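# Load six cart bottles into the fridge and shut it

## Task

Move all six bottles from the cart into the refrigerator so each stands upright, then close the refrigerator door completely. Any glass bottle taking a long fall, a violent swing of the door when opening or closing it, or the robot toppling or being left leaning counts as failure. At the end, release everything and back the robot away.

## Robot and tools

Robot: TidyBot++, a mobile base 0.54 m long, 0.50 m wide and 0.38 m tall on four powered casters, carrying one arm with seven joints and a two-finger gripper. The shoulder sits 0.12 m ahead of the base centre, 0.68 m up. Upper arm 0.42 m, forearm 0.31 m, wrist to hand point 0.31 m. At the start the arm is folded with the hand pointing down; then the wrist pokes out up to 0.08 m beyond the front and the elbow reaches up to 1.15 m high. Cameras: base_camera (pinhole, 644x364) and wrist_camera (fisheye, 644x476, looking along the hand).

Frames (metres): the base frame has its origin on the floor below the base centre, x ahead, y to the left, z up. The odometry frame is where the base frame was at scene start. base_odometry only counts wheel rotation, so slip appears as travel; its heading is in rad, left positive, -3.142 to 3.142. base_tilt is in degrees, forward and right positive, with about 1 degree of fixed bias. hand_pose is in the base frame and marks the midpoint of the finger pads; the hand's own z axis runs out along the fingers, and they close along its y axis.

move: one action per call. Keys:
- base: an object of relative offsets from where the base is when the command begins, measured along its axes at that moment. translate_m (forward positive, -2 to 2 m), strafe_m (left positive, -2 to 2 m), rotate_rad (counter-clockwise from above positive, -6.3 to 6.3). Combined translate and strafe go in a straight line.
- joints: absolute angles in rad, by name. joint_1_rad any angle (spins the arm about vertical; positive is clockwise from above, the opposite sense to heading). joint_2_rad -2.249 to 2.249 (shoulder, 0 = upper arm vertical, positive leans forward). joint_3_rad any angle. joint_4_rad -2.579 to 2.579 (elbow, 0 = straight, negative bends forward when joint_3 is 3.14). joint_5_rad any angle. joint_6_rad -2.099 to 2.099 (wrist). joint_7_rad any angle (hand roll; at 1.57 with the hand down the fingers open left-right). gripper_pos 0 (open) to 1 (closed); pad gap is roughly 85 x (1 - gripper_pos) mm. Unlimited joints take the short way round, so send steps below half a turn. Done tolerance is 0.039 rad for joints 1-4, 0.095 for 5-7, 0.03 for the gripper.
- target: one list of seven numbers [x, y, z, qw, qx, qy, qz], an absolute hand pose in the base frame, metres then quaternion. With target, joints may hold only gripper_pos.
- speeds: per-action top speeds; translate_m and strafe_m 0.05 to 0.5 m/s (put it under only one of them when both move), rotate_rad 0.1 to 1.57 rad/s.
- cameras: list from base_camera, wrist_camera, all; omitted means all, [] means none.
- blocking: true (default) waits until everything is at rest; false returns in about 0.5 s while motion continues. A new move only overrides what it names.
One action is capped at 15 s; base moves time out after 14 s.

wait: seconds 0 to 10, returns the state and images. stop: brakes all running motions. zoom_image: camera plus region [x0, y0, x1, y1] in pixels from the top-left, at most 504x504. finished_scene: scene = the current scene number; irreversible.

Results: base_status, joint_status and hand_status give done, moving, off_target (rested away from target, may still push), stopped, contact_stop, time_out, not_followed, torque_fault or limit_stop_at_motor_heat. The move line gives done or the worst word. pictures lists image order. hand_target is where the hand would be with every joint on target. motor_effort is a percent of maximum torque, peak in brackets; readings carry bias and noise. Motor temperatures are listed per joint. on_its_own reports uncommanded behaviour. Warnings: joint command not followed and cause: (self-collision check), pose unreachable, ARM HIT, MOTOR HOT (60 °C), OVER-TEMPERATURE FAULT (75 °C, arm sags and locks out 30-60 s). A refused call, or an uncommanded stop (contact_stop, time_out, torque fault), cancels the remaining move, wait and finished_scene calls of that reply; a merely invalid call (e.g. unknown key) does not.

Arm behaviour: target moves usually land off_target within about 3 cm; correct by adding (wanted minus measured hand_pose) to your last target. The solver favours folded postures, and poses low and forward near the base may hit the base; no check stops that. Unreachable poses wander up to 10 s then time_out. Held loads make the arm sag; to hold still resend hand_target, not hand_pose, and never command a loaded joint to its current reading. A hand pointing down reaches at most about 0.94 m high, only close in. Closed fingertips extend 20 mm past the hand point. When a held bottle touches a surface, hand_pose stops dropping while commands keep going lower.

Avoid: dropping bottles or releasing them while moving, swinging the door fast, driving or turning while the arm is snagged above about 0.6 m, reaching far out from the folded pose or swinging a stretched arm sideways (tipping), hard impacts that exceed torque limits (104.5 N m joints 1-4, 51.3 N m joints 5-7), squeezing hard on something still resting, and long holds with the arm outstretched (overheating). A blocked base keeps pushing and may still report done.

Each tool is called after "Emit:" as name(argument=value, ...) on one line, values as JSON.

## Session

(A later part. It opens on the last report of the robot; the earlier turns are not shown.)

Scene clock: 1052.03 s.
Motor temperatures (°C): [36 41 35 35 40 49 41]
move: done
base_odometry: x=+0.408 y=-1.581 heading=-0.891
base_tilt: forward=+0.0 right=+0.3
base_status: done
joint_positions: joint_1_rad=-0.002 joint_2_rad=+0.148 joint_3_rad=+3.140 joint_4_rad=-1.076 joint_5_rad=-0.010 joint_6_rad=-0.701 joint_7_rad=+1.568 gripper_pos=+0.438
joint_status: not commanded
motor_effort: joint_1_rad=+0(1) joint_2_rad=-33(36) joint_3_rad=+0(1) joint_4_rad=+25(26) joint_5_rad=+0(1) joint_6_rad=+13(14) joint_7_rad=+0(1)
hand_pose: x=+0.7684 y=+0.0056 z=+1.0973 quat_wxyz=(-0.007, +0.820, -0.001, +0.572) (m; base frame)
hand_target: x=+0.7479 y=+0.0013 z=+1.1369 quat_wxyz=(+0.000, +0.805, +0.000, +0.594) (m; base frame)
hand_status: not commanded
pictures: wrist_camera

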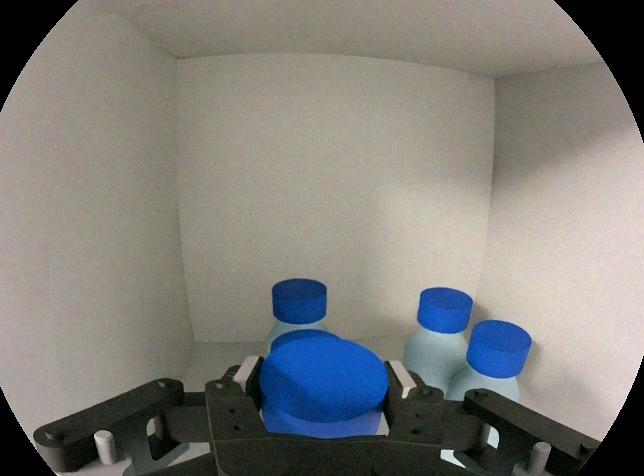

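Emit:
move(joints={"joint_4_rad":-1.13,"joint_6_rad":-0.66}, cameras=[])

Emit:
move(joints={"joint_4_rad":-1.154,"joint_6_rad":-0.63}, cameras=["wrist_camera"])

Scene clock: 1056.33 s.
Motor temperatures (°C): [36 41 35 35 40 49 41]
move: done
base_odometry: x=+0.408 y=-1.581 heading=-0.891
base_tilt: forward=+0.0 right=+0.3
base_status: not commanded
joint_positions: joint_1_rad=-0.002 joint_2_rad=+0.148 joint_3_rad=+3.140 joint_4_rad=-1.136 joint_5_rad=-0.010 joint_6_rad=-0.701 joint_7_rad=+1.568 gripper_pos=+0.438
joint_status: all done
motor_effort: joint_1_rad=+0(1) joint_2_rad=-33(36) joint_3_rad=+0(1) joint_4_rad=+25(27) joint_5_rad=+0(0) joint_6_rad=+13(14) joint_7_rad=+1(1)
hand_pose: x=+0.7676 y=+0.0056 z=+1.0611 quat_wxyz=(-0.007, +0.838, -0.001, +0.546) (m; base frame)
hand_target: x=+0.7554 y=+0.0013 z=+1.1041 quat_wxyz=(+0.000, +0.812, +0.000, +0.583) (m; base frame)
hand_status: not commanded
pictures: none
No camera images: "cameras" was empty.

Scene clock: 1056.97 s.
Motor temperatures (°C): [36 41 35 35 40 49 41]
move: done
base_odometry: x=+0.408 y=-1.581 heading=-0.891
base_tilt: forward=-0.1 right=+0.3
base_status: not commanded
joint_positions: joint_1_rad=-0.002 joint_2_rad=+0.148 joint_3_rad=+3.140 joint_4_rad=-1.155 joint_5_rad=-0.010 joint_6_rad=-0.699 joint_7_rad=+1.568 gripper_pos=+0.438
joint_status: all done
motor_effort: joint_1_rad=-1(1) joint_2_rad=-32(35) joint_3_rad=+0(1) joint_4_rad=+25(26) joint_5_rad=+0(0) joint_6_rad=+13(13) joint_7_rad=+0(1)
hand_pose: x=+0.7671 y=+0.0056 z=+1.0506 quat_wxyz=(-0.007, +0.842, -0.001, +0.539) (m; base frame)
hand_target: x=+0.7584 y=+0.0013 z=+1.0987 quat_wxyz=(+0.000, +0.810, +0.000, +0.586) (m; base frame)
hand_status: not commanded
pictures: wrist_camera

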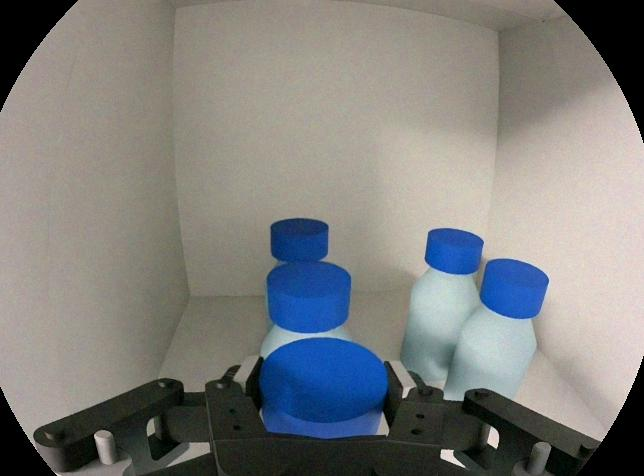

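Emit:
move(joints={"joint_4_rad":-1.169,"joint_6_rad":-0.605}, cameras=[])

Emit:
move(joints={"joint_4_rad":-1.184,"joint_6_rad":-0.585}, cameras=["wrist_camera"])

Scene clock: 1060.90 s.
Motor temperatures (°C): [36 41 35 35 40 49 41]
move: done
base_odometry: x=+0.408 y=-1.581 heading=-0.891
base_tilt: forward=+0.0 right=+0.3
base_status: not commanded
joint_positions: joint_1_rad=-0.002 joint_2_rad=+0.148 joint_3_rad=+3.140 joint_4_rad=-1.163 joint_5_rad=-0.010 joint_6_rad=-0.685 joint_7_rad=+1.568 gripper_pos=+0.438
joint_status: all done
motor_effort: joint_1_rad=+0(1) joint_2_rad=-32(33) joint_3_rad=+0(0) joint_4_rad=+24(25) joint_5_rad=+0(0) joint_6_rad=+12(13) joint_7_rad=+0(1)
hand_pose: x=+0.7684 y=+0.0056 z=+1.0503 quat_wxyz=(-0.007, +0.840, -0.001, +0.542) (m; base frame)
hand_target: x=+0.7608 y=+0.0013 z=+1.0971 quat_wxyz=(+0.000, +0.808, +0.000, +0.590) (m; base frame)
hand_status: not commanded
pictures: none
No camera images: "cameras" was empty.

Scene clock: 1061.43 s.
Motor temperatures (°C): [36 41 35 35 40 49 41]
move: done
base_odometry: x=+0.408 y=-1.581 heading=-0.891
base_tilt: forward=+0.0 right=+0.3
base_status: not commanded
joint_positions: joint_1_rad=-0.002 joint_2_rad=+0.147 joint_3_rad=+3.140 joint_4_rad=-1.173 joint_5_rad=-0.010 joint_6_rad=-0.669 joint_7_rad=+1.568 gripper_pos=+0.438
joint_status: all done
motor_effort: joint_1_rad=-1(1) joint_2_rad=-30(32) joint_3_rad=+0(1) joint_4_rad=+23(24) joint_5_rad=+0(0) joint_6_rad=+11(12) joint_7_rad=+0(1)
hand_pose: x=+0.7695 y=+0.0056 z=+1.0500 quat_wxyz=(-0.007, +0.838, -0.001, +0.545) (m; base frame)
hand_target: x=+0.7626 y=+0.0013 z=+1.0941 quat_wxyz=(+0.000, +0.806, +0.000, +0.592) (m; base frame)
hand_status: not commanded
pictures: wrist_camera

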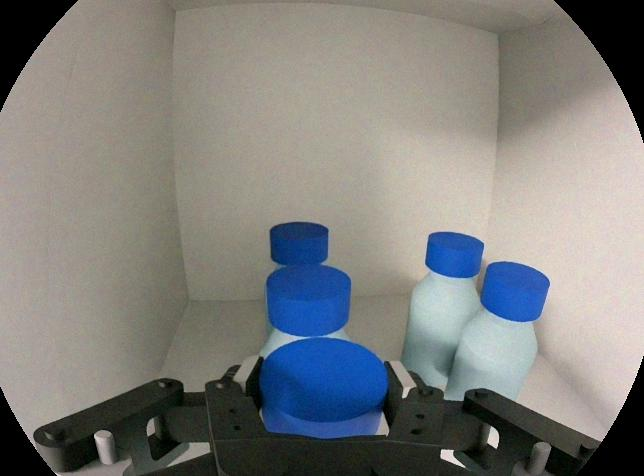

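Emit:
move(joints={"joint_4_rad":-1.204,"joint_6_rad":-0.575}, cameras=[])

Emit:
move(joints={"joint_4_rad":-1.219,"joint_6_rad":-0.56}, cameras=[])

Scene clock: 1066.80 s.
Motor temperatures (°C): [36 41 35 35 40 49 41]
move: done
base_odometry: x=+0.408 y=-1.581 heading=-0.891
base_tilt: forward=+0.0 right=+0.3
base_status: not commanded
joint_positions: joint_1_rad=-0.002 joint_2_rad=+0.141 joint_3_rad=+3.140 joint_4_rad=-1.185 joint_5_rad=-0.010 joint_6_rad=-0.655 joint_7_rad=+1.568 gripper_pos=+0.438
joint_status: all done
motor_effort: joint_1_rad=-1(1) joint_2_rad=-29(30) joint_3_rad=+0(0) joint_4_rad=+22(24) joint_5_rad=+0(1) joint_6_rad=+10(11) joint_7_rad=+0(1)
hand_pose: x=+0.7687 y=+0.0055 z=+1.0499 quat_wxyz=(-0.007, +0.837, -0.001, +0.548) (m; base frame)
hand_target: x=+0.7633 y=+0.0013 z=+1.0851 quat_wxyz=(+0.000, +0.809, +0.000, +0.588) (m; base frame)
hand_status: not commanded
pictures: none
No camera images: "cameras" was empty.

Scene clock: 1067.33 s.
Motor temperatures (°C): [36 41 35 35 40 49 41]
move: done
base_odometry: x=+0.408 y=-1.581 heading=-0.891
base_tilt: forward=+0.0 right=+0.2
base_status: not commanded
joint_positions: joint_1_rad=-0.002 joint_2_rad=+0.137 joint_3_rad=+3.140 joint_4_rad=-1.197 joint_5_rad=-0.010 joint_6_rad=-0.640 joint_7_rad=+1.568 gripper_pos=+0.438
joint_status: all done
motor_effort: joint_1_rad=+0(1) joint_2_rad=-28(29) joint_3_rad=+0(1) joint_4_rad=+21(22) joint_5_rad=+0(1) joint_6_rad=+10(11) joint_7_rad=+0(1)
hand_pose: x=+0.7684 y=+0.0055 z=+1.0498 quat_wxyz=(-0.006, +0.835, -0.001, +0.551) (m; base frame)
hand_target: x=+0.7645 y=+0.0013 z=+1.0805 quat_wxyz=(+0.000, +0.809, +0.000, +0.588) (m; base frame)
hand_status: not commanded
pictures: none
No camera images: "cameras" was empty.

On the shelf. Release.

Emit:
move(joints={"gripper_pos":0.42}, cameras=[])

Emit:
move(joints={"gripper_pos":0.36}, cameras=[])

Emit:
move(joints={"gripper_pos":0.25}, cameras=["wrist_camera"])

Emit:
move(base={"translate_m":-0.08}, speeds={"translate_m":0.08}, cameras=["wrist_camera"])

Scene clock: 1072.17 s.
Motor temperatures (°C): [36 41 35 35 40 49 41]
move: done
base_odometry: x=+0.408 y=-1.581 heading=-0.891
base_tilt: forward=+0.0 right=+0.3
base_status: not commanded
joint_positions: joint_1_rad=-0.002 joint_2_rad=+0.137 joint_3_rad=+3.140 joint_4_rad=-1.198 joint_5_rad=-0.010 joint_6_rad=-0.640 joint_7_rad=+1.568 gripper_pos=+0.418
joint_status: all done
motor_effort: joint_1_rad=-1(1) joint_2_rad=-28(29) joint_3_rad=+0(0) joint_4_rad=+22(22) joint_5_rad=+0(0) joint_6_rad=+9(11) joint_7_rad=+0(1)
hand_pose: x=+0.7684 y=+0.0055 z=+1.0497 quat_wxyz=(-0.006, +0.835, -0.001, +0.551) (m; base frame)
hand_target: x=+0.7645 y=+0.0013 z=+1.0805 quat_wxyz=(+0.000, +0.809, +0.000, +0.588) (m; base frame)
hand_status: not commanded
pictures: none
No camera images: "cameras" was empty.

Scene clock: 1072.73 s.
Motor temperatures (°C): [36 41 35 35 40 49 41]
move: done
base_odometry: x=+0.408 y=-1.581 heading=-0.891
base_tilt: forward=+0.0 right=+0.2
base_status: not commanded
joint_positions: joint_1_rad=-0.002 joint_2_rad=+0.133 joint_3_rad=+3.140 joint_4_rad=-1.198 joint_5_rad=-0.010 joint_6_rad=-0.634 joint_7_rad=+1.568 gripper_pos=+0.360
joint_status: all done
motor_effort: joint_1_rad=+0(1) joint_2_rad=-27(29) joint_3_rad=+0(1) joint_4_rad=+21(21) joint_5_rad=+0(1) joint_6_rad=+9(10) joint_7_rad=+0(1)
hand_pose: x=+0.7677 y=+0.0055 z=+1.0540 quat_wxyz=(-0.007, +0.832, -0.001, +0.555) (m; base frame)
hand_target: x=+0.7645 y=+0.0013 z=+1.0805 quat_wxyz=(+0.000, +0.809, +0.000, +0.588) (m; base frame)
hand_status: not commanded
pictures: none
No camera images: "cameras" was empty.

Scene clock: 1073.27 s.
Motor temperatures (°C): [36 41 35 35 40 49 41]
move: done
base_odometry: x=+0.408 y=-1.581 heading=-0.891
base_tilt: forward=+0.0 right=+0.3
base_status: not commanded
joint_positions: joint_1_rad=-0.002 joint_2_rad=+0.133 joint_3_rad=+3.140 joint_4_rad=-1.198 joint_5_rad=-0.010 joint_6_rad=-0.634 joint_7_rad=+1.568 gripper_pos=+0.250
joint_status: all done
motor_effort: joint_1_rad=+0(1) joint_2_rad=-27(27) joint_3_rad=+0(0) joint_4_rad=+20(21) joint_5_rad=+0(0) joint_6_rad=+9(9) joint_7_rad=+0(1)
hand_pose: x=+0.7677 y=+0.0055 z=+1.0540 quat_wxyz=(-0.007, +0.832, -0.001, +0.555) (m; base frame)
hand_target: x=+0.7645 y=+0.0013 z=+1.0805 quat_wxyz=(+0.000, +0.809, +0.000, +0.588) (m; base frame)
hand_status: not commanded
pictures: wrist_camera

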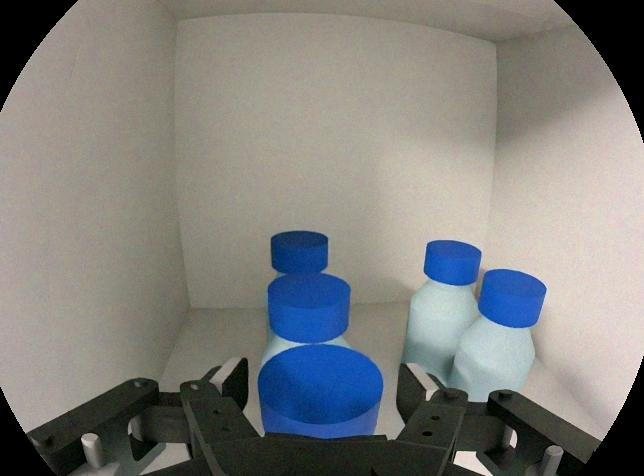

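Scene clock: 1074.77 s.
Motor temperatures (°C): [36 41 35 35 40 49 41]
move: done
base_odometry: x=+0.357 y=-1.519 heading=-0.891
base_tilt: forward=+0.0 right=+0.3
base_status: done
joint_positions: joint_1_rad=-0.002 joint_2_rad=+0.122 joint_3_rad=+3.140 joint_4_rad=-1.198 joint_5_rad=-0.010 joint_6_rad=-0.633 joint_7_rad=+1.568 gripper_pos=+0.250
joint_status: not commanded
motor_effort: joint_1_rad=-1(1) joint_2_rad=-26(33) joint_3_rad=+0(1) joint_4_rad=+20(21) joint_5_rad=+0(1) joint_6_rad=+9(10) joint_7_rad=+0(2)
hand_pose: x=+0.7636 y=+0.0055 z=+1.0612 quat_wxyz=(-0.007, +0.829, -0.001, +0.560) (m; base frame)
hand_target: x=+0.7645 y=+0.0013 z=+1.0805 quat_wxyz=(+0.000, +0.809, +0.000, +0.588) (m; base frame)
hand_status: not commanded
pictures: wrist_camera

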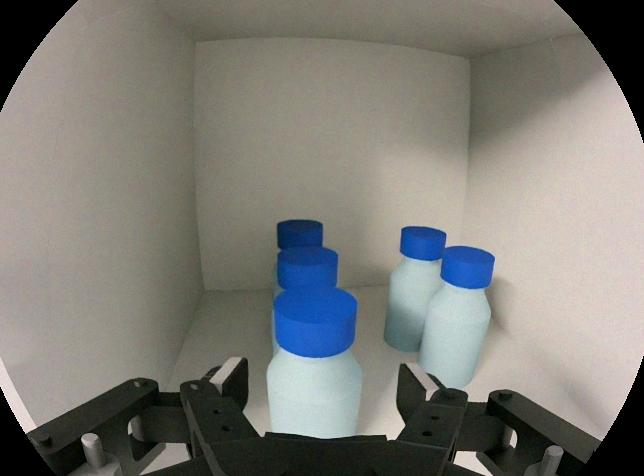

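Emit:
move(base={"translate_m":-0.15}, speeds={"translate_m":0.15}, cameras=["wrist_camera"])

Emit:
move(base={"translate_m":-0.66}, speeds={"translate_m":0.35}, cameras=[])

Emit:
move(base={"rotate_rad":-1.409}, speeds={"rotate_rad":0.7}, cameras=["wrist_camera"])

Scene clock: 1083.40 s.
Motor temperatures (°C): [36 41 35 35 40 49 41]
move: done
base_odometry: x=+0.263 y=-1.402 heading=-0.892
base_tilt: forward=+0.0 right=+0.3
base_status: done
joint_positions: joint_1_rad=-0.002 joint_2_rad=+0.114 joint_3_rad=+3.140 joint_4_rad=-1.198 joint_5_rad=-0.010 joint_6_rad=-0.632 joint_7_rad=+1.568 gripper_pos=+0.250
joint_status: not commanded
motor_effort: joint_1_rad=-1(1) joint_2_rad=-26(31) joint_3_rad=+0(1) joint_4_rad=+20(22) joint_5_rad=+0(0) joint_6_rad=+9(10) joint_7_rad=+0(1)
hand_pose: x=+0.7606 y=+0.0055 z=+1.0667 quat_wxyz=(-0.007, +0.826, -0.001, +0.564) (m; base frame)
hand_target: x=+0.7645 y=+0.0013 z=+1.0805 quat_wxyz=(+0.000, +0.809, +0.000, +0.588) (m; base frame)
hand_status: not commanded
pictures: wrist_camera

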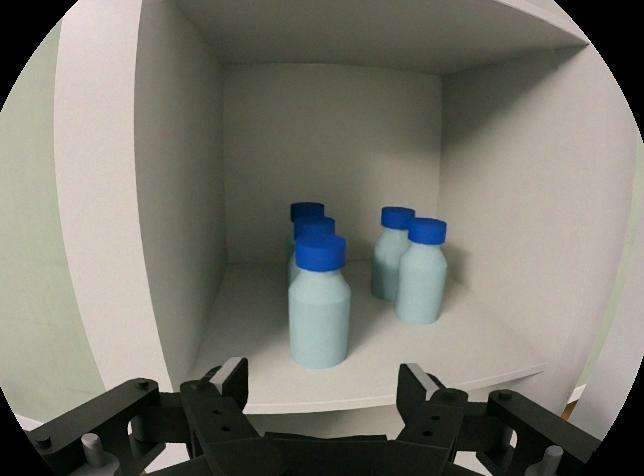

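Scene clock: 1086.20 s.
Motor temperatures (°C): [36 41 35 35 40 49 41]
move: done
base_odometry: x=-0.151 y=-0.888 heading=-0.892
base_tilt: forward=+0.0 right=+0.3
base_status: done
joint_positions: joint_1_rad=-0.002 joint_2_rad=+0.113 joint_3_rad=+3.140 joint_4_rad=-1.198 joint_5_rad=-0.010 joint_6_rad=-0.631 joint_7_rad=+1.568 gripper_pos=+0.250
joint_status: not commanded
motor_effort: joint_1_rad=+0(2) joint_2_rad=-26(30) joint_3_rad=+0(1) joint_4_rad=+20(21) joint_5_rad=+0(1) joint_6_rad=+9(10) joint_7_rad=+0(1)
hand_pose: x=+0.7602 y=+0.0055 z=+1.0677 quat_wxyz=(-0.007, +0.826, -0.001, +0.564) (m; base frame)
hand_target: x=+0.7645 y=+0.0013 z=+1.0805 quat_wxyz=(+0.000, +0.809, +0.000, +0.588) (m; base frame)
hand_status: not commanded
pictures: none
No camera images: "cameras" was empty.

Scene clock: 1089.00 s.
Motor temperatures (°C): [36 41 35 35 40 49 41]
move: done
base_odometry: x=-0.151 y=-0.888 heading=-2.300
base_tilt: forward=+0.0 right=+0.3
base_status: done
joint_positions: joint_1_rad=+0.004 joint_2_rad=+0.113 joint_3_rad=+3.140 joint_4_rad=-1.198 joint_5_rad=-0.010 joint_6_rad=-0.631 joint_7_rad=+1.568 gripper_pos=+0.250
joint_status: not commanded
motor_effort: joint_1_rad=-1(4) joint_2_rad=-26(27) joint_3_rad=+1(4) joint_4_rad=+20(21) joint_5_rad=+0(1) joint_6_rad=+9(10) joint_7_rad=-1(1)
hand_pose: x=+0.7603 y=+0.0017 z=+1.0677 quat_wxyz=(-0.005, +0.826, -0.004, +0.564) (m; base frame)
hand_target: x=+0.7645 y=+0.0013 z=+1.0805 quat_wxyz=(+0.000, +0.809, +0.000, +0.588) (m; base frame)
hand_status: not commanded
pictures: wrist_camera

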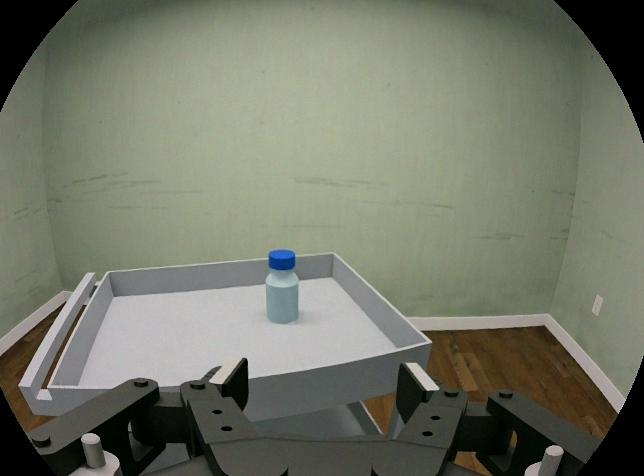

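Emit:
move(base={"translate_m":0.126,"strafe_m":0.070}, speeds={"translate_m":0.25}, joints={"joint_1_rad":0,"gripper_pos":0.3,"joint_2_rad":0.221,"joint_4_rad":-1.49,"joint_6_rad":-0.21}, cameras=["wrist_camera"])

Scene clock: 1098.37 s.
Motor temperatures (°C): [36 40 35 35 40 49 41]
move: done
base_odometry: x=-0.183 y=-1.029 heading=-2.301
base_tilt: forward=+0.0 right=+0.2
base_status: done
joint_positions: joint_1_rad=+0.002 joint_2_rad=+0.237 joint_3_rad=+3.140 joint_4_rad=-1.473 joint_5_rad=-0.010 joint_6_rad=-0.288 joint_7_rad=+1.568 gripper_pos=+0.300
joint_status: all done
motor_effort: joint_1_rad=-1(2) joint_2_rad=-31(38) joint_3_rad=+0(1) joint_4_rad=+20(24) joint_5_rad=+0(1) joint_6_rad=+9(11) joint_7_rad=-1(1)
hand_pose: x=+0.8125 y=+0.0016 z=+0.9179 quat_wxyz=(-0.004, +0.841, -0.005, +0.541) (m; base frame)
hand_target: x=+0.8149 y=+0.0013 z=+0.9416 quat_wxyz=(+0.000, +0.819, +0.000, +0.573) (m; base frame)
hand_status: not commanded
pictures: wrist_camera

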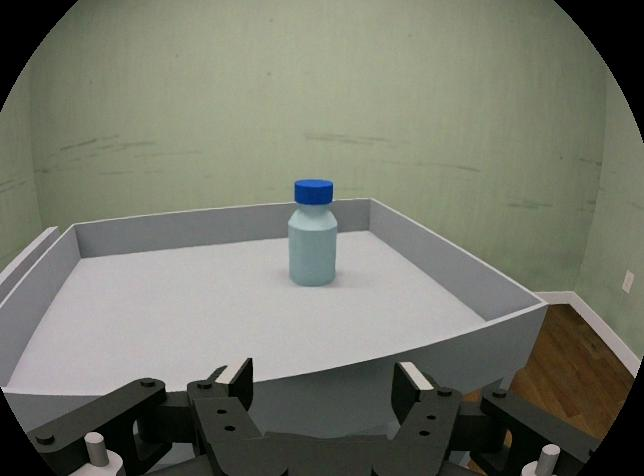

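Emit:
move(base={"translate_m":0.255,"strafe_m":0.007}, speeds={"translate_m":0.15}, joints={"joint_4_rad":-1.483,"joint_6_rad":-0.215}, cameras=["wrist_camera"])

Scene clock: 1105.23 s.
Motor temperatures (°C): [36 40 35 35 40 49 41]
move: done
base_odometry: x=-0.348 y=-1.224 heading=-2.301
base_tilt: forward=+0.0 right=+0.3
base_status: done
joint_positions: joint_1_rad=+0.002 joint_2_rad=+0.235 joint_3_rad=+3.140 joint_4_rad=-1.473 joint_5_rad=-0.010 joint_6_rad=-0.286 joint_7_rad=+1.568 gripper_pos=+0.300
joint_status: all done
motor_effort: joint_1_rad=-1(3) joint_2_rad=-32(35) joint_3_rad=+0(2) joint_4_rad=+21(22) joint_5_rad=+0(1) joint_6_rad=+8(10) joint_7_rad=+0(1)
hand_pose: x=+0.8124 y=+0.0015 z=+0.9199 quat_wxyz=(-0.004, +0.840, -0.005, +0.543) (m; base frame)
hand_target: x=+0.8154 y=+0.0013 z=+0.9444 quat_wxyz=(+0.000, +0.819, +0.000, +0.574) (m; base frame)
hand_status: not commanded
pictures: wrist_camera

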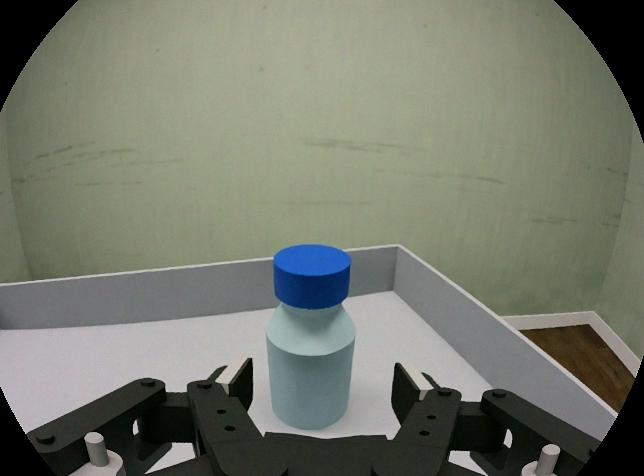

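Emit:
move(base={"translate_m":0.104,"strafe_m":0.006}, speeds={"translate_m":0.1}, joints={"gripper_pos":0.34}, cameras=["wrist_camera"])

Emit:
zoom_image(camera="wrist_camera", region=[200, 290, 480, 476])

Scene clock: 1110.13 s.
Motor temperatures (°C): [36 40 35 35 40 49 41]
move: done
base_odometry: x=-0.413 y=-1.305 heading=-2.301
base_tilt: forward=+0.0 right=+0.3
base_status: done
joint_positions: joint_1_rad=+0.001 joint_2_rad=+0.234 joint_3_rad=+3.140 joint_4_rad=-1.473 joint_5_rad=-0.010 joint_6_rad=-0.285 joint_7_rad=+1.568 gripper_pos=+0.340
joint_status: all done
motor_effort: joint_1_rad=+0(2) joint_2_rad=-31(35) joint_3_rad=+0(1) joint_4_rad=+21(22) joint_5_rad=+0(1) joint_6_rad=+9(10) joint_7_rad=+0(1)
hand_pose: x=+0.8120 y=+0.0020 z=+0.9211 quat_wxyz=(-0.005, +0.839, -0.005, +0.544) (m; base frame)
hand_target: x=+0.8154 y=+0.0013 z=+0.9444 quat_wxyz=(+0.000, +0.819, +0.000, +0.574) (m; base frame)
hand_status: not commanded
pictures: wrist_camera

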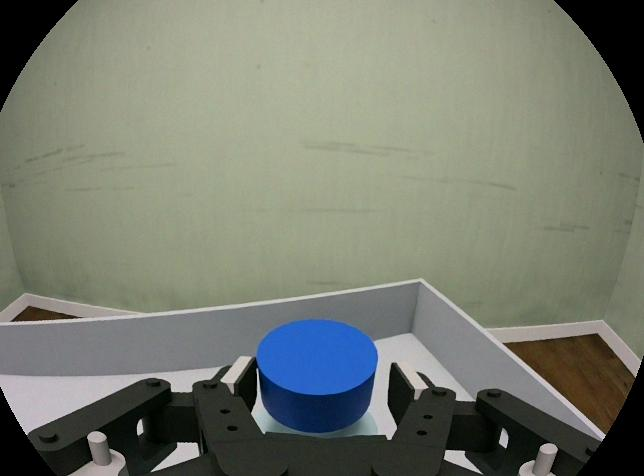

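Scaled by 1.800.

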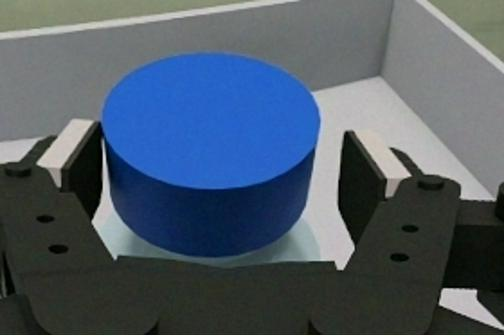

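Emit:
move(base={"translate_m":0.016,"strafe_m":0.004}, speeds={"translate_m":0.08}, cameras=["wrist_camera"])

Emit:
zoom_image(camera="wrist_camera", region=[200, 290, 480, 476])

Scene clock: 1113.93 s.
Motor temperatures (°C): [36 40 35 35 40 49 41]
move: done
base_odometry: x=-0.421 y=-1.320 heading=-2.301
base_tilt: forward=+0.0 right=+0.3
base_status: done
joint_positions: joint_1_rad=+0.001 joint_2_rad=+0.236 joint_3_rad=+3.140 joint_4_rad=-1.473 joint_5_rad=-0.010 joint_6_rad=-0.284 joint_7_rad=+1.568 gripper_pos=+0.340
joint_status: not commanded
motor_effort: joint_1_rad=+0(1) joint_2_rad=-31(35) joint_3_rad=+0(1) joint_4_rad=+20(22) joint_5_rad=+0(1) joint_6_rad=+9(10) joint_7_rad=+0(1)
hand_pose: x=+0.8127 y=+0.0020 z=+0.9196 quat_wxyz=(-0.005, +0.840, -0.005, +0.543) (m; base frame)
hand_target: x=+0.8154 y=+0.0013 z=+0.9444 quat_wxyz=(+0.000, +0.819, +0.000, +0.574) (m; base frame)
hand_status: not commanded
pictures: wrist_camera

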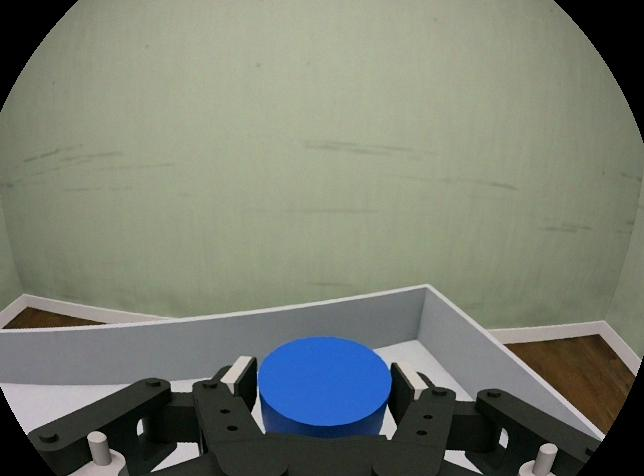

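Scaled by 1.800.

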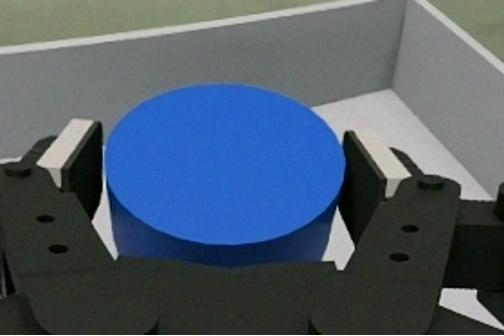

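Emit:
move(joints={"gripper_pos":0.7}, cameras=[])

Emit:
move(joints={"joint_2_rad":0.19,"joint_4_rad":-1.41,"joint_6_rad":-0.31}, cameras=["wrist_camera"])

Emit:
move(joints={"joint_2_rad":0.165,"joint_4_rad":-1.34,"joint_6_rad":-0.4}, cameras=["wrist_camera"])

Scene clock: 1124.40 s.
Motor temperatures (°C): [36 40 35 35 40 49 41]
move: off_target
base_odometry: x=-0.421 y=-1.320 heading=-2.301
base_tilt: forward=+0.0 right=+0.3
base_status: not commanded
joint_positions: joint_1_rad=+0.001 joint_2_rad=+0.236 joint_3_rad=+3.140 joint_4_rad=-1.473 joint_5_rad=-0.010 joint_6_rad=-0.284 joint_7_rad=+1.568 gripper_pos=+0.435
joint_status: gripper_pos off_target (ended at +0.435, target +0.700)
motor_effort: joint_1_rad=-1(1) joint_2_rad=-31(31) joint_3_rad=+0(1) joint_4_rad=+21(21) joint_5_rad=+1(1) joint_6_rad=+10(10) joint_7_rad=+1(1)
hand_pose: x=+0.8127 y=+0.0020 z=+0.9199 quat_wxyz=(-0.005, +0.840, -0.005, +0.543) (m; base frame)
hand_target: x=+0.8154 y=+0.0013 z=+0.9444 quat_wxyz=(+0.000, +0.819, +0.000, +0.574) (m; base frame)
hand_status: not commanded
pictures: none
No camera images: "cameras" was empty.

Scene clock: 1125.27 s.
Motor temperatures (°C): [36 40 35 35 40 49 41]
move: off_target
base_odometry: x=-0.421 y=-1.320 heading=-2.301
base_tilt: forward=+0.0 right=+0.3
base_status: not commanded
joint_positions: joint_1_rad=+0.001 joint_2_rad=+0.236 joint_3_rad=+3.140 joint_4_rad=-1.441 joint_5_rad=-0.010 joint_6_rad=-0.316 joint_7_rad=+1.568 gripper_pos=+0.435
joint_status: joint_2_rad off_target (ended at +0.236, target +0.190); the others done
motor_effort: joint_1_rad=+0(1) joint_2_rad=-36(39) joint_3_rad=-1(1) joint_4_rad=+25(26) joint_5_rad=+0(1) joint_6_rad=+12(14) joint_7_rad=+0(1)
hand_pose: x=+0.8138 y=+0.0021 z=+0.9302 quat_wxyz=(-0.005, +0.840, -0.004, +0.543) (m; base frame)
hand_target: x=+0.8062 y=+0.0013 z=+0.9823 quat_wxyz=(+0.000, +0.816, +0.000, +0.578) (m; base frame)
hand_status: not commanded
pictures: wrist_camera

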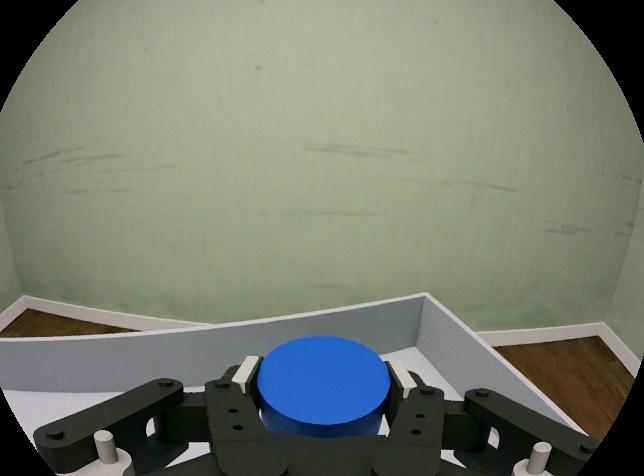

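Scene clock: 1126.20 s.
Motor temperatures (°C): [36 41 35 35 40 49 41]
move: off_target
base_odometry: x=-0.421 y=-1.320 heading=-2.301
base_tilt: forward=+0.0 right=+0.2
base_status: not commanded
joint_positions: joint_1_rad=+0.001 joint_2_rad=+0.212 joint_3_rad=+3.140 joint_4_rad=-1.369 joint_5_rad=-0.010 joint_6_rad=-0.374 joint_7_rad=+1.568 gripper_pos=+0.435
joint_status: joint_2_rad off_target (ended at +0.212, target +0.165); the others done
motor_effort: joint_1_rad=-1(1) joint_2_rad=-35(39) joint_3_rad=+0(1) joint_4_rad=+25(27) joint_5_rad=+0(1) joint_6_rad=+12(13) joint_7_rad=-1(1)
hand_pose: x=+0.8105 y=+0.0023 z=+0.9729 quat_wxyz=(-0.005, +0.829, -0.004, +0.559) (m; base frame)
hand_target: x=+0.7959 y=+0.0013 z=+1.0154 quat_wxyz=(+0.000, +0.815, +0.000, +0.580) (m; base frame)
hand_status: not commanded
pictures: wrist_camera

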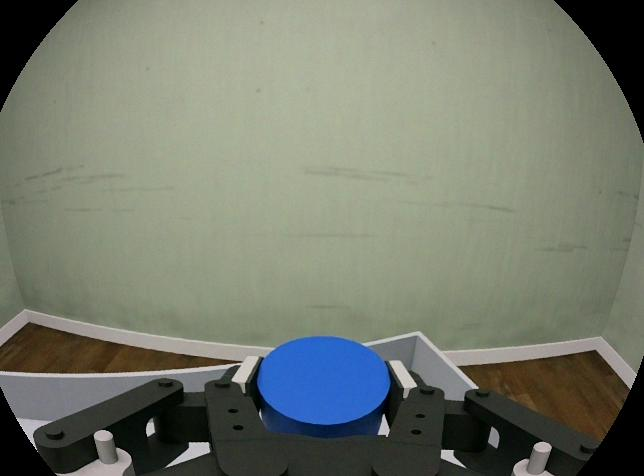

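Emit:
move(joints={"joint_2_rad":0.14,"joint_4_rad":-1.2,"joint_6_rad":-0.56}, cameras=[])

Emit:
move(joints={"joint_2_rad":0.115,"joint_4_rad":-1.06,"joint_6_rad":-0.69}, cameras=[])

Emit:
move(base={"translate_m":-0.68}, speeds={"translate_m":0.25}, joints={"joint_2_rad":0.106,"joint_4_rad":-1.044,"joint_6_rad":-0.72}, cameras=["wrist_camera"])

Emit:
move(base={"rotate_rad":1.41}, speeds={"rotate_rad":0.5}, cameras=["wrist_camera"])

Scene clock: 1134.30 s.
Motor temperatures (°C): [36 41 35 35 40 49 41]
move: off_target
base_odometry: x=-0.421 y=-1.320 heading=-2.301
base_tilt: forward=+0.0 right=+0.3
base_status: not commanded
joint_positions: joint_1_rad=+0.001 joint_2_rad=+0.185 joint_3_rad=+3.140 joint_4_rad=-1.229 joint_5_rad=-0.010 joint_6_rad=-0.526 joint_7_rad=+1.568 gripper_pos=+0.435
joint_status: joint_2_rad off_target (ended at +0.185, target +0.140); the others done
motor_effort: joint_1_rad=+0(1) joint_2_rad=-34(38) joint_3_rad=+0(1) joint_4_rad=+25(26) joint_5_rad=+0(1) joint_6_rad=+12(14) joint_7_rad=+1(2)
hand_pose: x=+0.7970 y=+0.0027 z=+1.0327 quat_wxyz=(-0.005, +0.825, -0.003, +0.566) (m; base frame)
hand_target: x=+0.7783 y=+0.0013 z=+1.0697 quat_wxyz=(+0.000, +0.813, +0.000, +0.582) (m; base frame)
hand_status: not commanded
pictures: none
No camera images: "cameras" was empty.

Scene clock: 1135.70 s.
Motor temperatures (°C): [36 41 35 35 40 49 41]
move: off_target
base_odometry: x=-0.421 y=-1.320 heading=-2.301
base_tilt: forward=+0.0 right=+0.3
base_status: not commanded
joint_positions: joint_1_rad=+0.001 joint_2_rad=+0.157 joint_3_rad=+3.140 joint_4_rad=-1.088 joint_5_rad=-0.010 joint_6_rad=-0.657 joint_7_rad=+1.568 gripper_pos=+0.435
joint_status: joint_2_rad off_target (ended at +0.157, target +0.115); the others done
motor_effort: joint_1_rad=+0(1) joint_2_rad=-32(37) joint_3_rad=+0(1) joint_4_rad=+24(27) joint_5_rad=+0(1) joint_6_rad=+12(14) joint_7_rad=+1(1)
hand_pose: x=+0.7769 y=+0.0031 z=+1.0967 quat_wxyz=(-0.006, +0.814, -0.003, +0.581) (m; base frame)
hand_target: x=+0.7553 y=+0.0013 z=+1.1307 quat_wxyz=(+0.000, +0.803, +0.000, +0.596) (m; base frame)
hand_status: not commanded
pictures: none
No camera images: "cameras" was empty.

Scene clock: 1139.20 s.
Motor temperatures (°C): [36 41 35 35 40 49 41]
move: done
base_odometry: x=+0.033 y=-0.813 heading=-2.301
base_tilt: forward=+0.0 right=+0.3
base_status: done
joint_positions: joint_1_rad=+0.002 joint_2_rad=+0.139 joint_3_rad=+3.140 joint_4_rad=-1.073 joint_5_rad=-0.010 joint_6_rad=-0.693 joint_7_rad=+1.568 gripper_pos=+0.435
joint_status: all done
motor_effort: joint_1_rad=-1(2) joint_2_rad=-31(39) joint_3_rad=+0(2) joint_4_rad=+24(26) joint_5_rad=+0(1) joint_6_rad=+12(14) joint_7_rad=+0(1)
hand_pose: x=+0.7655 y=+0.0031 z=+1.1071 quat_wxyz=(-0.006, +0.815, -0.003, +0.580) (m; base frame)
hand_target: x=+0.7479 y=+0.0013 z=+1.1369 quat_wxyz=(+0.000, +0.805, +0.000, +0.594) (m; base frame)
hand_status: not commanded
pictures: wrist_camera

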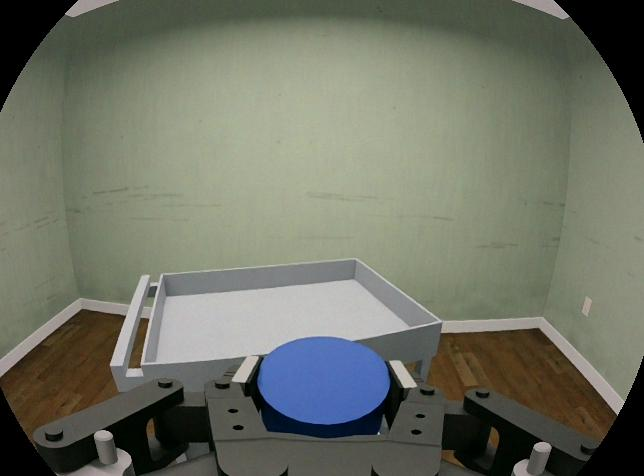

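Scene clock: 1142.87 s.
Motor temperatures (°C): [36 41 35 35 40 49 41]
move: done
base_odometry: x=+0.033 y=-0.813 heading=-0.892
base_tilt: forward=+0.0 right=+0.3
base_status: done
joint_positions: joint_1_rad=-0.003 joint_2_rad=+0.139 joint_3_rad=+3.140 joint_4_rad=-1.073 joint_5_rad=-0.010 joint_6_rad=-0.693 joint_7_rad=+1.568 gripper_pos=+0.435
joint_status: not commanded
motor_effort: joint_1_rad=-1(5) joint_2_rad=-32(33) joint_3_rad=+0(4) joint_4_rad=+24(25) joint_5_rad=+0(1) joint_6_rad=+13(13) joint_7_rad=+1(1)
hand_pose: x=+0.7655 y=+0.0058 z=+1.1071 quat_wxyz=(-0.007, +0.815, -0.001, +0.580) (m; base frame)
hand_target: x=+0.7479 y=+0.0013 z=+1.1369 quat_wxyz=(+0.000, +0.805, +0.000, +0.594) (m; base frame)
hand_status: not commanded
pictures: wrist_camera

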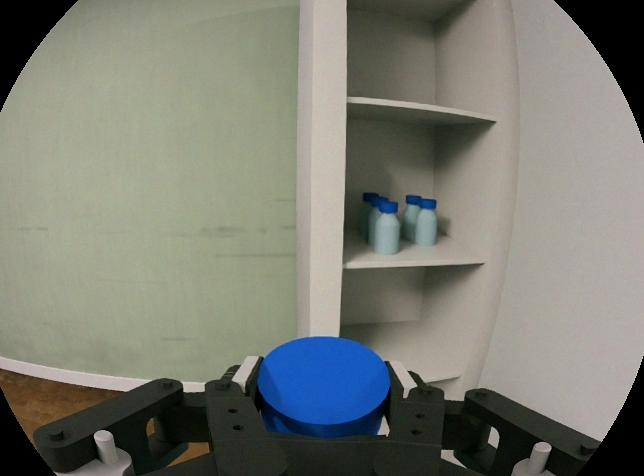

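Emit:
move(base={"translate_m":0.447,"strafe_m":-0.227}, speeds={"translate_m":0.25}, joints={"joint_1_rad":0.18}, cameras=["wrist_camera"])

Emit:
move(base={"translate_m":0.28}, speeds={"translate_m":0.12}, cameras=["wrist_camera"])

Scene clock: 1156.47 s.
Motor temperatures (°C): [36 41 35 35 40 49 41]
move: done
base_odometry: x=+0.137 y=-1.304 heading=-0.891
base_tilt: forward=+0.0 right=+0.3
base_status: done
joint_positions: joint_1_rad=+0.180 joint_2_rad=+0.142 joint_3_rad=+3.141 joint_4_rad=-1.073 joint_5_rad=-0.010 joint_6_rad=-0.694 joint_7_rad=+1.568 gripper_pos=+0.435
joint_status: all done
motor_effort: joint_1_rad=-1(4) joint_2_rad=-32(35) joint_3_rad=+0(3) joint_4_rad=+24(25) joint_5_rad=+0(1) joint_6_rad=+12(13) joint_7_rad=+0(1)
hand_pose: x=+0.7569 y=-0.1121 z=+1.1050 quat_wxyz=(+0.046, +0.812, -0.075, +0.576) (m; base frame)
hand_target: x=+0.7380 y=-0.1113 z=+1.1369 quat_wxyz=(+0.053, +0.801, -0.073, +0.591) (m; base frame)
hand_status: not commanded
pictures: wrist_camera

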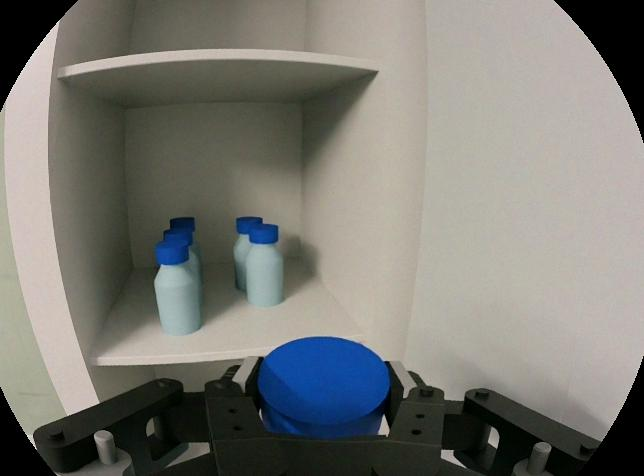

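Scene clock: 1159.40 s.
Motor temperatures (°C): [36 41 35 35 40 49 41]
move: done
base_odometry: x=+0.313 y=-1.522 heading=-0.891
base_tilt: forward=+0.0 right=+0.3
base_status: done
joint_positions: joint_1_rad=+0.180 joint_2_rad=+0.143 joint_3_rad=+3.141 joint_4_rad=-1.072 joint_5_rad=-0.010 joint_6_rad=-0.695 joint_7_rad=+1.568 gripper_pos=+0.435
joint_status: not commanded
motor_effort: joint_1_rad=+0(2) joint_2_rad=-32(35) joint_3_rad=+0(1) joint_4_rad=+24(25) joint_5_rad=+0(1) joint_6_rad=+13(13) joint_7_rad=+0(1)
hand_pose: x=+0.7573 y=-0.1122 z=+1.1042 quat_wxyz=(+0.046, +0.813, -0.075, +0.576) (m; base frame)
hand_target: x=+0.7380 y=-0.1113 z=+1.1369 quat_wxyz=(+0.053, +0.801, -0.073, +0.591) (m; base frame)
hand_status: not commanded
pictures: wrist_camera

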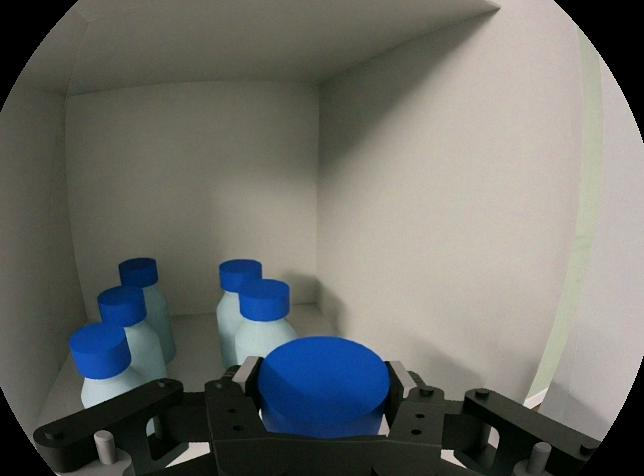

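Emit:
move(base={"translate_m":0.125}, speeds={"translate_m":0.08}, cameras=["wrist_camera"])

Scene clock: 1166.60 s.
Motor temperatures (°C): [36 41 35 35 40 49 41]
move: done
base_odometry: x=+0.392 y=-1.619 heading=-0.891
base_tilt: forward=+0.0 right=+0.3
base_status: done
joint_positions: joint_1_rad=+0.180 joint_2_rad=+0.142 joint_3_rad=+3.141 joint_4_rad=-1.072 joint_5_rad=-0.010 joint_6_rad=-0.696 joint_7_rad=+1.568 gripper_pos=+0.435
joint_status: not commanded
motor_effort: joint_1_rad=-1(2) joint_2_rad=-31(35) joint_3_rad=+1(1) joint_4_rad=+24(25) joint_5_rad=+0(1) joint_6_rad=+12(13) joint_7_rad=+0(1)
hand_pose: x=+0.7570 y=-0.1122 z=+1.1044 quat_wxyz=(+0.046, +0.813, -0.075, +0.576) (m; base frame)
hand_target: x=+0.7380 y=-0.1113 z=+1.1369 quat_wxyz=(+0.053, +0.801, -0.073, +0.591) (m; base frame)
hand_status: not commanded
pictures: wrist_camera

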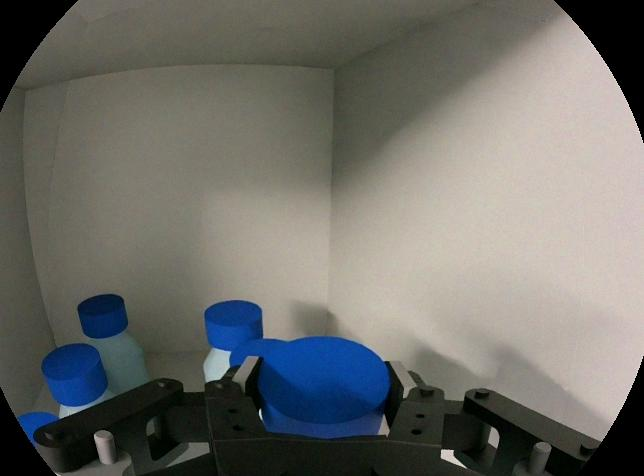

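Emit:
move(joints={"joint_4_rad":-1.12,"joint_6_rad":-0.665}, cameras=[])

Emit:
move(joints={"joint_4_rad":-1.156,"joint_6_rad":-0.628}, cameras=["wrist_camera"])

Emit:
move(joints={"joint_4_rad":-1.171,"joint_6_rad":-0.605}, cameras=[])

Emit:
move(joints={"joint_4_rad":-1.186,"joint_6_rad":-0.59}, cameras=["wrist_camera"])

Scene clock: 1173.93 s.
Motor temperatures (°C): [36 41 35 35 40 49 41]
move: done
base_odometry: x=+0.392 y=-1.619 heading=-0.891
base_tilt: forward=+0.0 right=+0.3
base_status: not commanded
joint_positions: joint_1_rad=+0.180 joint_2_rad=+0.143 joint_3_rad=+3.141 joint_4_rad=-1.122 joint_5_rad=-0.010 joint_6_rad=-0.696 joint_7_rad=+1.568 gripper_pos=+0.435
joint_status: all done
motor_effort: joint_1_rad=+0(1) joint_2_rad=-32(34) joint_3_rad=+0(1) joint_4_rad=+24(26) joint_5_rad=+0(1) joint_6_rad=+12(14) joint_7_rad=+0(1)
hand_pose: x=+0.7569 y=-0.1121 z=+1.0745 quat_wxyz=(+0.044, +0.827, -0.077, +0.555) (m; base frame)
hand_target: x=+0.7448 y=-0.1125 z=+1.1085 quat_wxyz=(+0.052, +0.807, -0.073, +0.583) (m; base frame)
hand_status: not commanded
pictures: none
No camera images: "cameras" was empty.

Scene clock: 1174.63 s.
Motor temperatures (°C): [36 41 35 35 40 49 41]
move: done
base_odometry: x=+0.392 y=-1.619 heading=-0.891
base_tilt: forward=+0.0 right=+0.3
base_status: not commanded
joint_positions: joint_1_rad=+0.180 joint_2_rad=+0.143 joint_3_rad=+3.141 joint_4_rad=-1.154 joint_5_rad=-0.010 joint_6_rad=-0.693 joint_7_rad=+1.568 gripper_pos=+0.435
joint_status: all done
motor_effort: joint_1_rad=+0(1) joint_2_rad=-32(34) joint_3_rad=+0(1) joint_4_rad=+24(25) joint_5_rad=+0(0) joint_6_rad=+12(13) joint_7_rad=+0(1)
hand_pose: x=+0.7564 y=-0.1120 z=+1.0561 quat_wxyz=(+0.043, +0.835, -0.078, +0.542) (m; base frame)
hand_target: x=+0.7485 y=-0.1132 z=+1.0981 quat_wxyz=(+0.052, +0.807, -0.073, +0.583) (m; base frame)
hand_status: not commanded
pictures: wrist_camera

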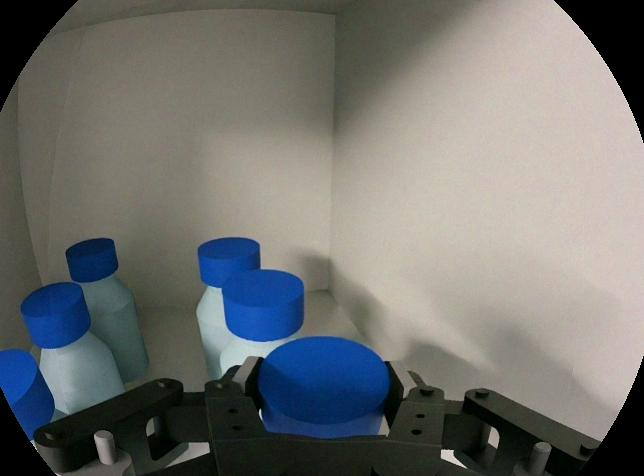

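Scene clock: 1175.20 s.
Motor temperatures (°C): [36 41 35 35 40 49 41]
move: done
base_odometry: x=+0.392 y=-1.619 heading=-0.891
base_tilt: forward=+0.0 right=+0.3
base_status: not commanded
joint_positions: joint_1_rad=+0.180 joint_2_rad=+0.143 joint_3_rad=+3.141 joint_4_rad=-1.167 joint_5_rad=-0.010 joint_6_rad=-0.685 joint_7_rad=+1.568 gripper_pos=+0.435
joint_status: all done
motor_effort: joint_1_rad=+0(1) joint_2_rad=-31(33) joint_3_rad=+0(0) joint_4_rad=+24(25) joint_5_rad=+0(1) joint_6_rad=+12(12) joint_7_rad=+0(1)
hand_pose: x=+0.7568 y=-0.1121 z=+1.0509 quat_wxyz=(+0.043, +0.837, -0.078, +0.540) (m; base frame)
hand_target: x=+0.7506 y=-0.1136 z=+1.0959 quat_wxyz=(+0.053, +0.805, -0.073, +0.587) (m; base frame)
hand_status: not commanded
pictures: none
No camera images: "cameras" was empty.

Scene clock: 1175.73 s.
Motor temperatures (°C): [36 41 35 35 40 49 41]
move: done
base_odometry: x=+0.391 y=-1.619 heading=-0.891
base_tilt: forward=+0.0 right=+0.3
base_status: not commanded
joint_positions: joint_1_rad=+0.180 joint_2_rad=+0.143 joint_3_rad=+3.141 joint_4_rad=-1.177 joint_5_rad=-0.010 joint_6_rad=-0.675 joint_7_rad=+1.568 gripper_pos=+0.435
joint_status: all done
motor_effort: joint_1_rad=-1(1) joint_2_rad=-31(32) joint_3_rad=+0(0) joint_4_rad=+23(25) joint_5_rad=+0(1) joint_6_rad=+11(12) joint_7_rad=+0(1)
hand_pose: x=+0.7575 y=-0.1123 z=+1.0475 quat_wxyz=(+0.043, +0.837, -0.078, +0.540) (m; base frame)
hand_target: x=+0.7519 y=-0.1138 z=+1.0914 quat_wxyz=(+0.053, +0.805, -0.073, +0.587) (m; base frame)
hand_status: not commanded
pictures: wrist_camera

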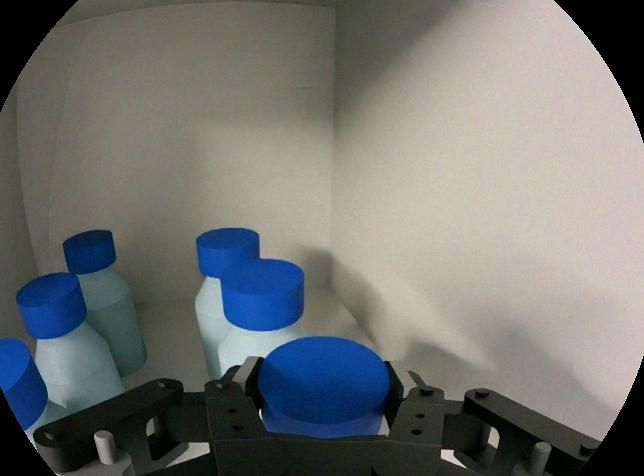

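Emit:
move(joints={"joint_4_rad":-1.201,"joint_6_rad":-0.575}, cameras=[])

Emit:
move(joints={"joint_4_rad":-1.216,"joint_6_rad":-0.56}, cameras=[])

Scene clock: 1181.37 s.
Motor temperatures (°C): [36 41 35 35 40 49 41]
move: done
base_odometry: x=+0.391 y=-1.619 heading=-0.891
base_tilt: forward=-0.1 right=+0.3
base_status: not commanded
joint_positions: joint_1_rad=+0.180 joint_2_rad=+0.142 joint_3_rad=+3.141 joint_4_rad=-1.187 joint_5_rad=-0.010 joint_6_rad=-0.661 joint_7_rad=+1.568 gripper_pos=+0.435
joint_status: all done
motor_effort: joint_1_rad=+0(1) joint_2_rad=-29(30) joint_3_rad=+0(0) joint_4_rad=+22(23) joint_5_rad=+0(0) joint_6_rad=+10(12) joint_7_rad=+0(1)
hand_pose: x=+0.7582 y=-0.1125 z=+1.0476 quat_wxyz=(+0.043, +0.835, -0.078, +0.543) (m; base frame)
hand_target: x=+0.7532 y=-0.1140 z=+1.0869 quat_wxyz=(+0.053, +0.805, -0.073, +0.587) (m; base frame)
hand_status: not commanded
pictures: none
No camera images: "cameras" was empty.

Scene clock: 1181.90 s.
Motor temperatures (°C): [36 41 35 35 40 49 41]
move: done
base_odometry: x=+0.391 y=-1.619 heading=-0.891
base_tilt: forward=+0.0 right=+0.4
base_status: not commanded
joint_positions: joint_1_rad=+0.180 joint_2_rad=+0.139 joint_3_rad=+3.141 joint_4_rad=-1.197 joint_5_rad=-0.010 joint_6_rad=-0.644 joint_7_rad=+1.568 gripper_pos=+0.435
joint_status: all done
motor_effort: joint_1_rad=+0(1) joint_2_rad=-29(30) joint_3_rad=+1(1) joint_4_rad=+22(24) joint_5_rad=+0(0) joint_6_rad=+10(11) joint_7_rad=+0(1)
hand_pose: x=+0.7587 y=-0.1126 z=+1.0476 quat_wxyz=(+0.044, +0.833, -0.078, +0.547) (m; base frame)
hand_target: x=+0.7544 y=-0.1142 z=+1.0823 quat_wxyz=(+0.053, +0.805, -0.073, +0.587) (m; base frame)
hand_status: not commanded
pictures: none
No camera images: "cameras" was empty.


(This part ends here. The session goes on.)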